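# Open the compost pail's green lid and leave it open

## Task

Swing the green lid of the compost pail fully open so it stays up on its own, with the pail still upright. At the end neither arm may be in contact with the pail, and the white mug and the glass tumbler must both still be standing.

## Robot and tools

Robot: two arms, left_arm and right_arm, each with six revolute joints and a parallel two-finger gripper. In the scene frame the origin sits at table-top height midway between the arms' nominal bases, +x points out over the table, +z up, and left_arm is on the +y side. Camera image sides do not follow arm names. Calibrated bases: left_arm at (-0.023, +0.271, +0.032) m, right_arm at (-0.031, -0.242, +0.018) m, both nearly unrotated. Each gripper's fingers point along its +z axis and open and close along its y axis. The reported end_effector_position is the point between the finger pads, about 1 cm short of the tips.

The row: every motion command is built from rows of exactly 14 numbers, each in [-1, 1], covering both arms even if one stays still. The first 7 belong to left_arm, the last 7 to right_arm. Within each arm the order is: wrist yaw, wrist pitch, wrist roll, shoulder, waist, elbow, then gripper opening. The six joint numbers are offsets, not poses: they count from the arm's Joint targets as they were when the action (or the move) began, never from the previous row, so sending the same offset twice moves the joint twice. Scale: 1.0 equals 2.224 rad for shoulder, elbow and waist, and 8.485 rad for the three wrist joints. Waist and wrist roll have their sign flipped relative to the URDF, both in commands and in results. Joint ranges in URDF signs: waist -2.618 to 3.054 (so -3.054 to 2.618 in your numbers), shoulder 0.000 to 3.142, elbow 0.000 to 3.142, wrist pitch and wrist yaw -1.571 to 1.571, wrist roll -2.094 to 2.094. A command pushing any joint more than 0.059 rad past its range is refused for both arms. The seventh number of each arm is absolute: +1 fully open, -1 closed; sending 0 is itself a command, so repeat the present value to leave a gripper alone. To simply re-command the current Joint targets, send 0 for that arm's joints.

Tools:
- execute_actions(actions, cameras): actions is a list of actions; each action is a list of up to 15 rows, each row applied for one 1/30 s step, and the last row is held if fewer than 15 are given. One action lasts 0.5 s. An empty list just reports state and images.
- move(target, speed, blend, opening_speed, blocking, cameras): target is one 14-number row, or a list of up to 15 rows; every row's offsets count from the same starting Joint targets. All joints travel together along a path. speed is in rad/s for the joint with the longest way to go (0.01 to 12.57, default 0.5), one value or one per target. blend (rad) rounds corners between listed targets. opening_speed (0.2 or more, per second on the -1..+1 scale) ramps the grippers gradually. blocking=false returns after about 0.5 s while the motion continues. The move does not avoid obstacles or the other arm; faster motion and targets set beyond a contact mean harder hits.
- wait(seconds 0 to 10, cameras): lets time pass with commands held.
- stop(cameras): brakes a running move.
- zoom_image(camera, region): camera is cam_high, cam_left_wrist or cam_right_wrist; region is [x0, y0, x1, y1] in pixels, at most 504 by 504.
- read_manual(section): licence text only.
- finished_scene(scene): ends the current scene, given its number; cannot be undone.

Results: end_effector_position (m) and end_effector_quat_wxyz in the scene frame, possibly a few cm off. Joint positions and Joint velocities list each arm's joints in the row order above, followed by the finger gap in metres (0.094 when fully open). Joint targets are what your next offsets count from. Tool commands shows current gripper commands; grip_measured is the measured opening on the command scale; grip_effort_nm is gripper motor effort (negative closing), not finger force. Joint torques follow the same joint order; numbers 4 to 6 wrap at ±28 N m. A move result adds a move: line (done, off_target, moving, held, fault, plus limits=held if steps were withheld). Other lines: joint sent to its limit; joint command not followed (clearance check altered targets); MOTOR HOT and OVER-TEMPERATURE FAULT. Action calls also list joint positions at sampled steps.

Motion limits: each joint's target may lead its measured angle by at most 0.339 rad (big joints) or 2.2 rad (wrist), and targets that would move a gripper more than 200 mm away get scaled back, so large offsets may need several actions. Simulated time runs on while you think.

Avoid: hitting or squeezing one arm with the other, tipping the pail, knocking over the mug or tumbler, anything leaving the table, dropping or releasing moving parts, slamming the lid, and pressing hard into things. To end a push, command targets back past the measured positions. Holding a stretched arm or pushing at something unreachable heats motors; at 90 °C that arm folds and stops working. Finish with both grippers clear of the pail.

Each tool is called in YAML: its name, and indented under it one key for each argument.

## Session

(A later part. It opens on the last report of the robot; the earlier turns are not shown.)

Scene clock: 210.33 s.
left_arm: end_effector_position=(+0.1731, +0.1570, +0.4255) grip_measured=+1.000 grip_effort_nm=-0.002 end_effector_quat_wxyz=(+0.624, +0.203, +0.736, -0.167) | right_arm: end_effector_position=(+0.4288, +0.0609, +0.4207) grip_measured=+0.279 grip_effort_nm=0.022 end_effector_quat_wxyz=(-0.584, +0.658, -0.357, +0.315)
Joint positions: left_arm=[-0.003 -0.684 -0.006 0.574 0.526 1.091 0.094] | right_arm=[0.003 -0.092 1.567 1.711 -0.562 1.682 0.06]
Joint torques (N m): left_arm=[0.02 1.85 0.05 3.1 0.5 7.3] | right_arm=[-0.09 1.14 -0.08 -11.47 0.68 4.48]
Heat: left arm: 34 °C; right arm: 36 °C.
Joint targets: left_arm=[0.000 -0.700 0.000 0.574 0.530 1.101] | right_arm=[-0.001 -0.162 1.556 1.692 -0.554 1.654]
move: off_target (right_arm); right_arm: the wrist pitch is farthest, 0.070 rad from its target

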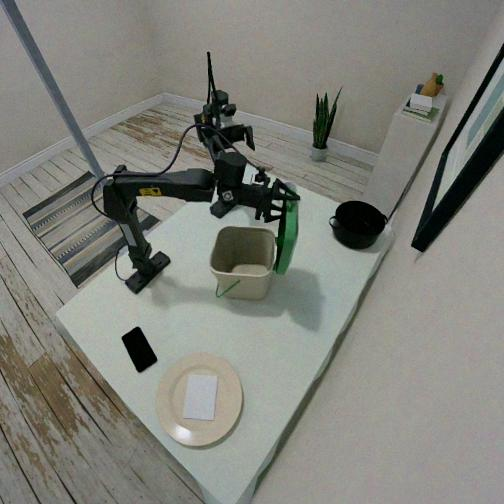

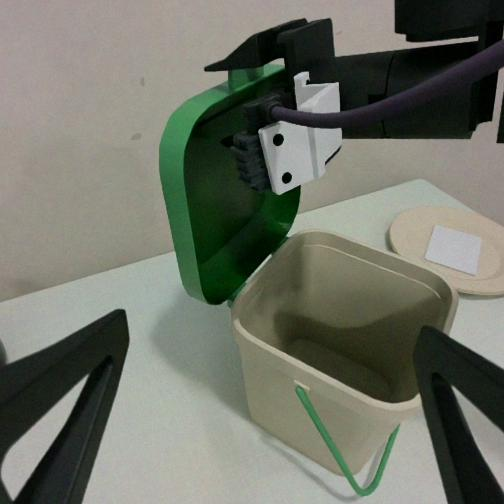

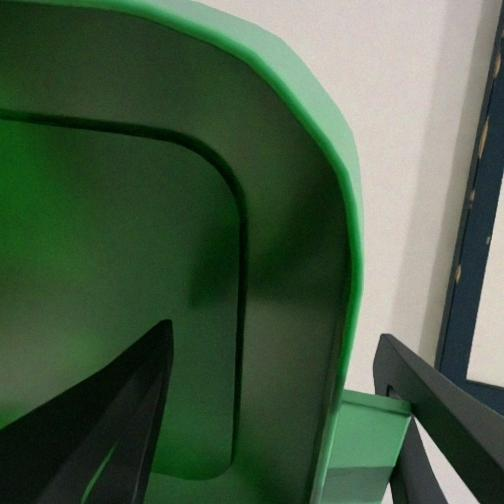

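move:
  target:
    - [0,0,0,0,0,0,1,0,-0.0231,0,0.025,0,0.113,0.28]
    - [0,0,0,0,0,0,1,0,-0.0363,0,0.1779,-0.0072,0.3163,0.28]
    - [0,0,0,0,0,0,1,0,-0.024,0,0.2014,-0.0081,0.3156,0.28]
  speed: 0.15

Scene clock: 225.70 s.
left_arm: end_effector_position=(+0.1731, +0.1570, +0.4255) grip_measured=+1.000 grip_effort_nm=-0.002 end_effector_quat_wxyz=(+0.624, +0.203, +0.736, -0.167) | right_arm: end_effector_position=(+0.4923, +0.1041, +0.4337) grip_measured=+0.279 grip_effort_nm=0.027 end_effector_quat_wxyz=(-0.569, +0.671, -0.363, +0.306)
Joint positions: left_arm=[-0.003 -0.684 -0.006 0.574 0.526 1.091 0.094] | right_arm=[0.003 -0.383 1.567 2.111 -0.564 2.33 0.06]
Joint torques (N m): left_arm=[0.02 1.85 0.05 3.07 0.51 7.31] | right_arm=[-0.09 1.91 -0.08 -10.52 -0.65 8.85]
Heat: left arm: 34 °C; right arm: 35 °C.
Joint targets: left_arm=[0.000 -0.700 0.000 0.574 0.530 1.101] | right_arm=[-0.001 -0.366 1.556 2.140 -0.572 2.356]
move: done

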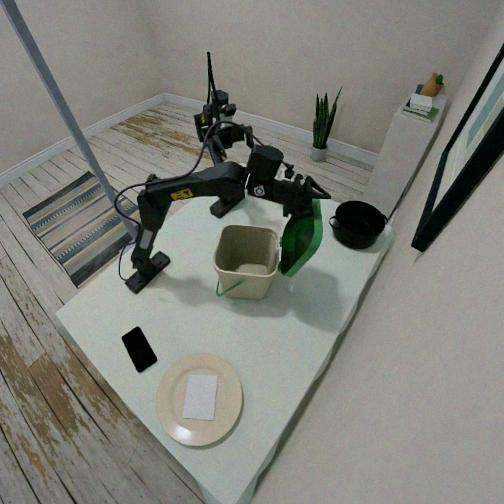

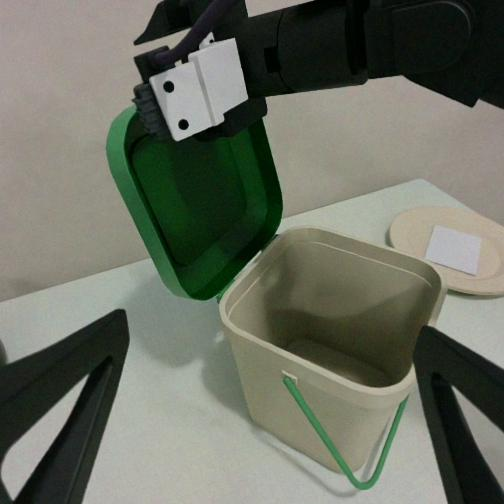

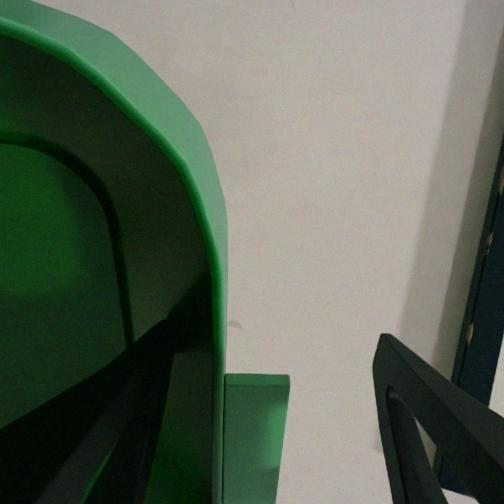

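move:
  target: [0,0,0,0,0,0,1,0,0.0064,0,-0.1776,0.0081,-0.2306,0.28]
  speed: 0.15

Scene clock: 234.77 s.
left_arm: end_effector_position=(+0.1731, +0.1570, +0.4255) grip_measured=+1.000 grip_effort_nm=0.002 end_effector_quat_wxyz=(+0.624, +0.203, +0.736, -0.167) | right_arm: end_effector_position=(+0.4355, +0.0661, +0.4186) grip_measured=+0.279 grip_effort_nm=0.027 end_effector_quat_wxyz=(-0.551, +0.686, -0.372, +0.297)
Joint positions: left_arm=[-0.003 -0.684 -0.006 0.574 0.526 1.091 0.094] | right_arm=[0.003 -0.292 1.567 1.785 -0.563 1.86 0.06]
Joint torques (N m): left_arm=[0.01 1.86 0.06 3.07 0.49 7.32] | right_arm=[-0.09 1.58 -0.07 -14.08 0.8 5.33]
Heat: left arm: 34 °C; right arm: 36 °C.
Joint targets: left_arm=[0.000 -0.700 0.000 0.574 0.530 1.101] | right_arm=[-0.001 -0.311 1.556 1.745 -0.554 1.843]
move: off_target (right_arm); right_arm: the shoulder is farthest, 0.041 rad from its target

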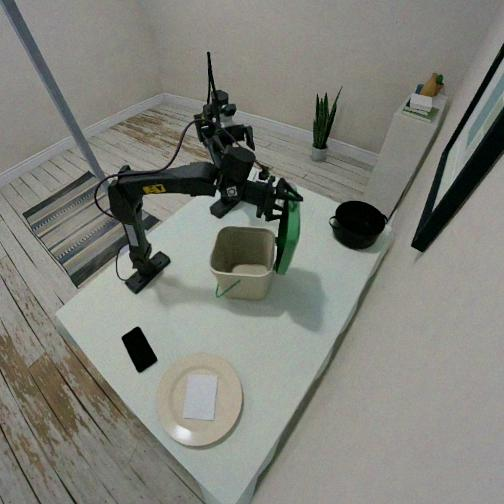

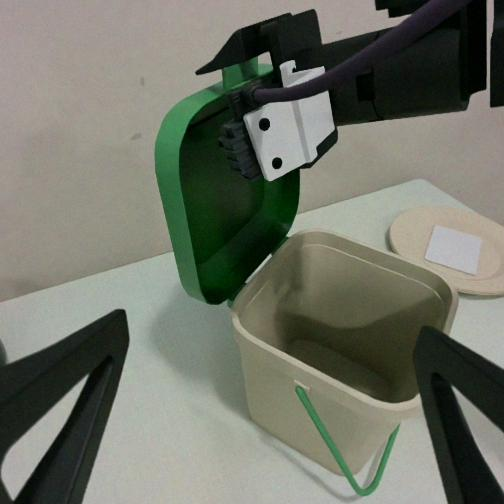

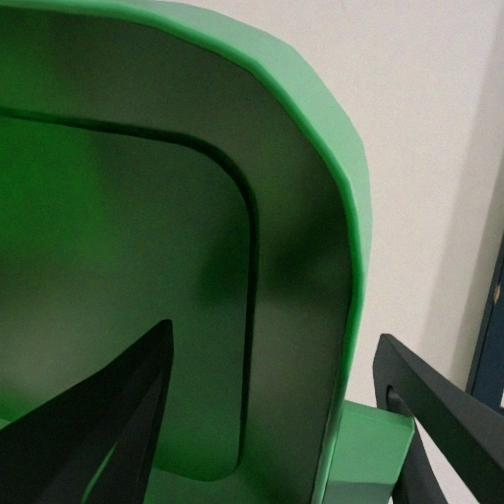

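move:
  target:
    - [0,0,0,0,0,0,1,0,-0.0055,0,0.0012,0,0.0281,1]
  speed: 0.15
  opening_speed: 0.5

Scene clock: 241.93 s.
left_arm: end_effector_position=(+0.1731, +0.1570, +0.4255) grip_measured=+1.000 grip_effort_nm=-0.007 end_effector_quat_wxyz=(+0.624, +0.203, +0.736, -0.167) | right_arm: end_effector_position=(+0.4330, +0.0634, +0.4121) grip_measured=+0.997 grip_effort_nm=0.100 end_effector_quat_wxyz=(-0.537, +0.696, -0.378, +0.290)
Joint positions: left_arm=[-0.003 -0.684 -0.006 0.574 0.526 1.091 0.094] | right_arm=[0.003 -0.348 1.567 1.785 -0.562 1.874 0.094]
Joint torques (N m): left_arm=[0.03 1.85 0.05 3.07 0.47 7.31] | right_arm=[-0.08 1.66 -0.08 -13.81 0.65 9.57]
Heat: left arm: 34 °C; right arm: 39 °C.
Joint targets: left_arm=[0.000 -0.700 0.000 0.574 0.530 1.101] | right_arm=[-0.001 -0.358 1.556 1.748 -0.554 1.905]
move: off_target (right_arm); right_arm: the shoulder is farthest, 0.038 rad from its target

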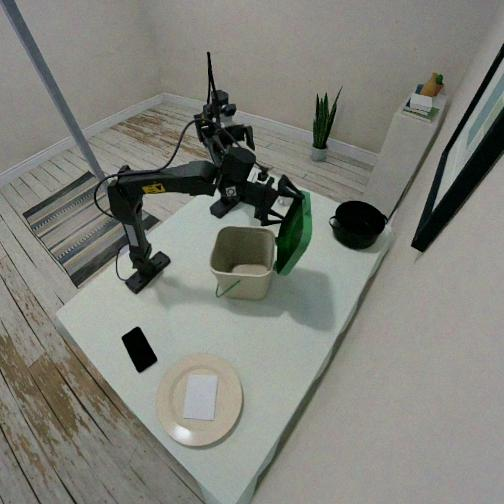

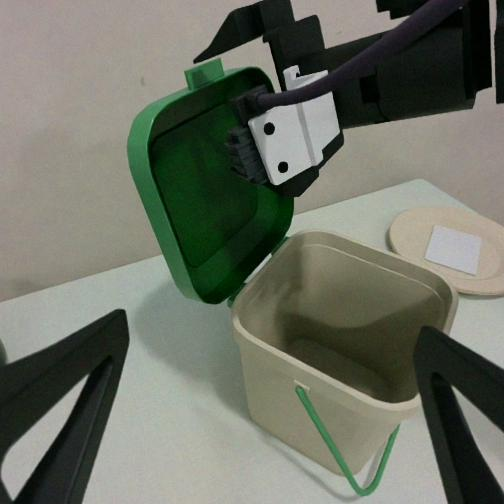

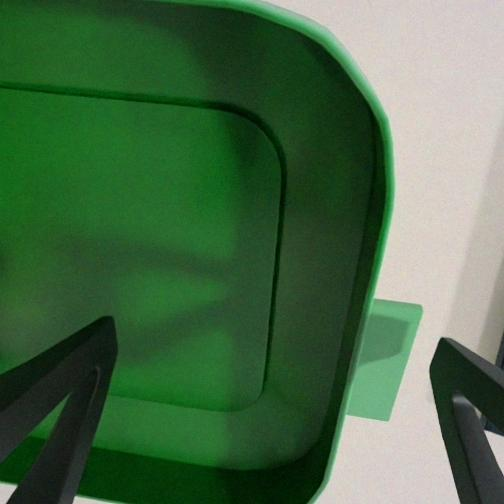

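move:
  target: [0,0,0,0,0,0,1,0,0.0185,0,-0.1295,0,-0.1996,1]
  speed: 0.3

zoom_image:
  camera: "cam_left_wrist"
  region: [60, 20, 500, 500]

Scene clock: 249.97 s.
left_arm: end_effector_position=(+0.1731, +0.1570, +0.4255) grip_measured=+1.000 grip_effort_nm=-0.002 end_effector_quat_wxyz=(+0.624, +0.203, +0.736, -0.167) | right_arm: end_effector_position=(+0.3779, +0.0271, +0.3956) grip_measured=+0.997 grip_effort_nm=0.095 end_effector_quat_wxyz=(-0.545, +0.690, -0.375, +0.294)
Joint positions: left_arm=[-0.003 -0.684 -0.006 0.574 0.526 1.091 0.094] | right_arm=[0.003 -0.209 1.567 1.499 -0.562 1.473 0.094]
Joint torques (N m): left_arm=[0.01 1.85 0.05 3.07 0.46 7.32] | right_arm=[-0.08 1.8 -0.08 -11.21 0.66 5.89]
Heat: left arm: 34 °C; right arm: 40 °C.
Joint targets: left_arm=[0.000 -0.700 0.000 0.574 0.530 1.101] | right_arm=[-0.001 -0.201 1.556 1.460 -0.554 1.461]
move: off_target (right_arm); right_arm: the shoulder is farthest, 0.039 rad from its target

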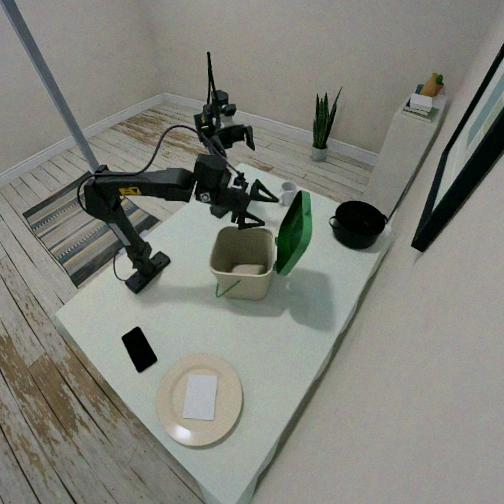

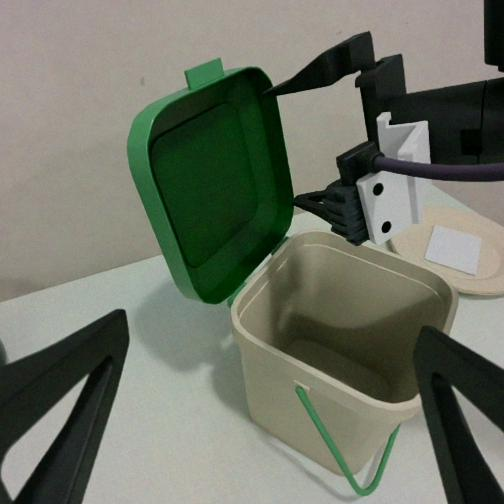

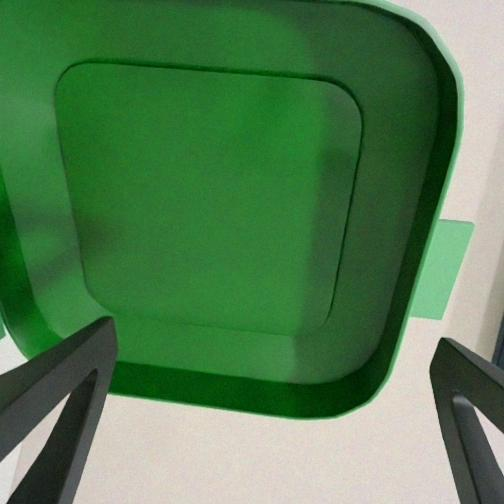

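Scaled by 1.050 (camera's finer frame: 720x720).

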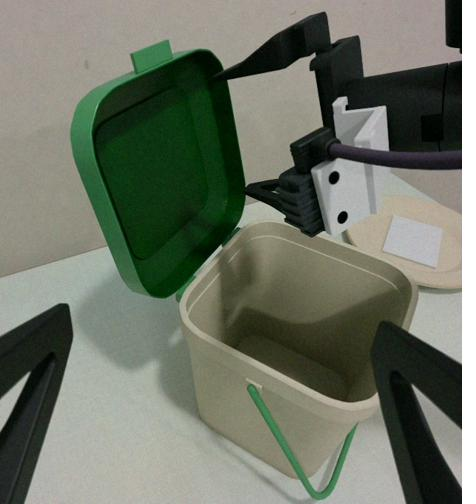

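finished_scene:
  scene: 2

The scene is finished: the task was done.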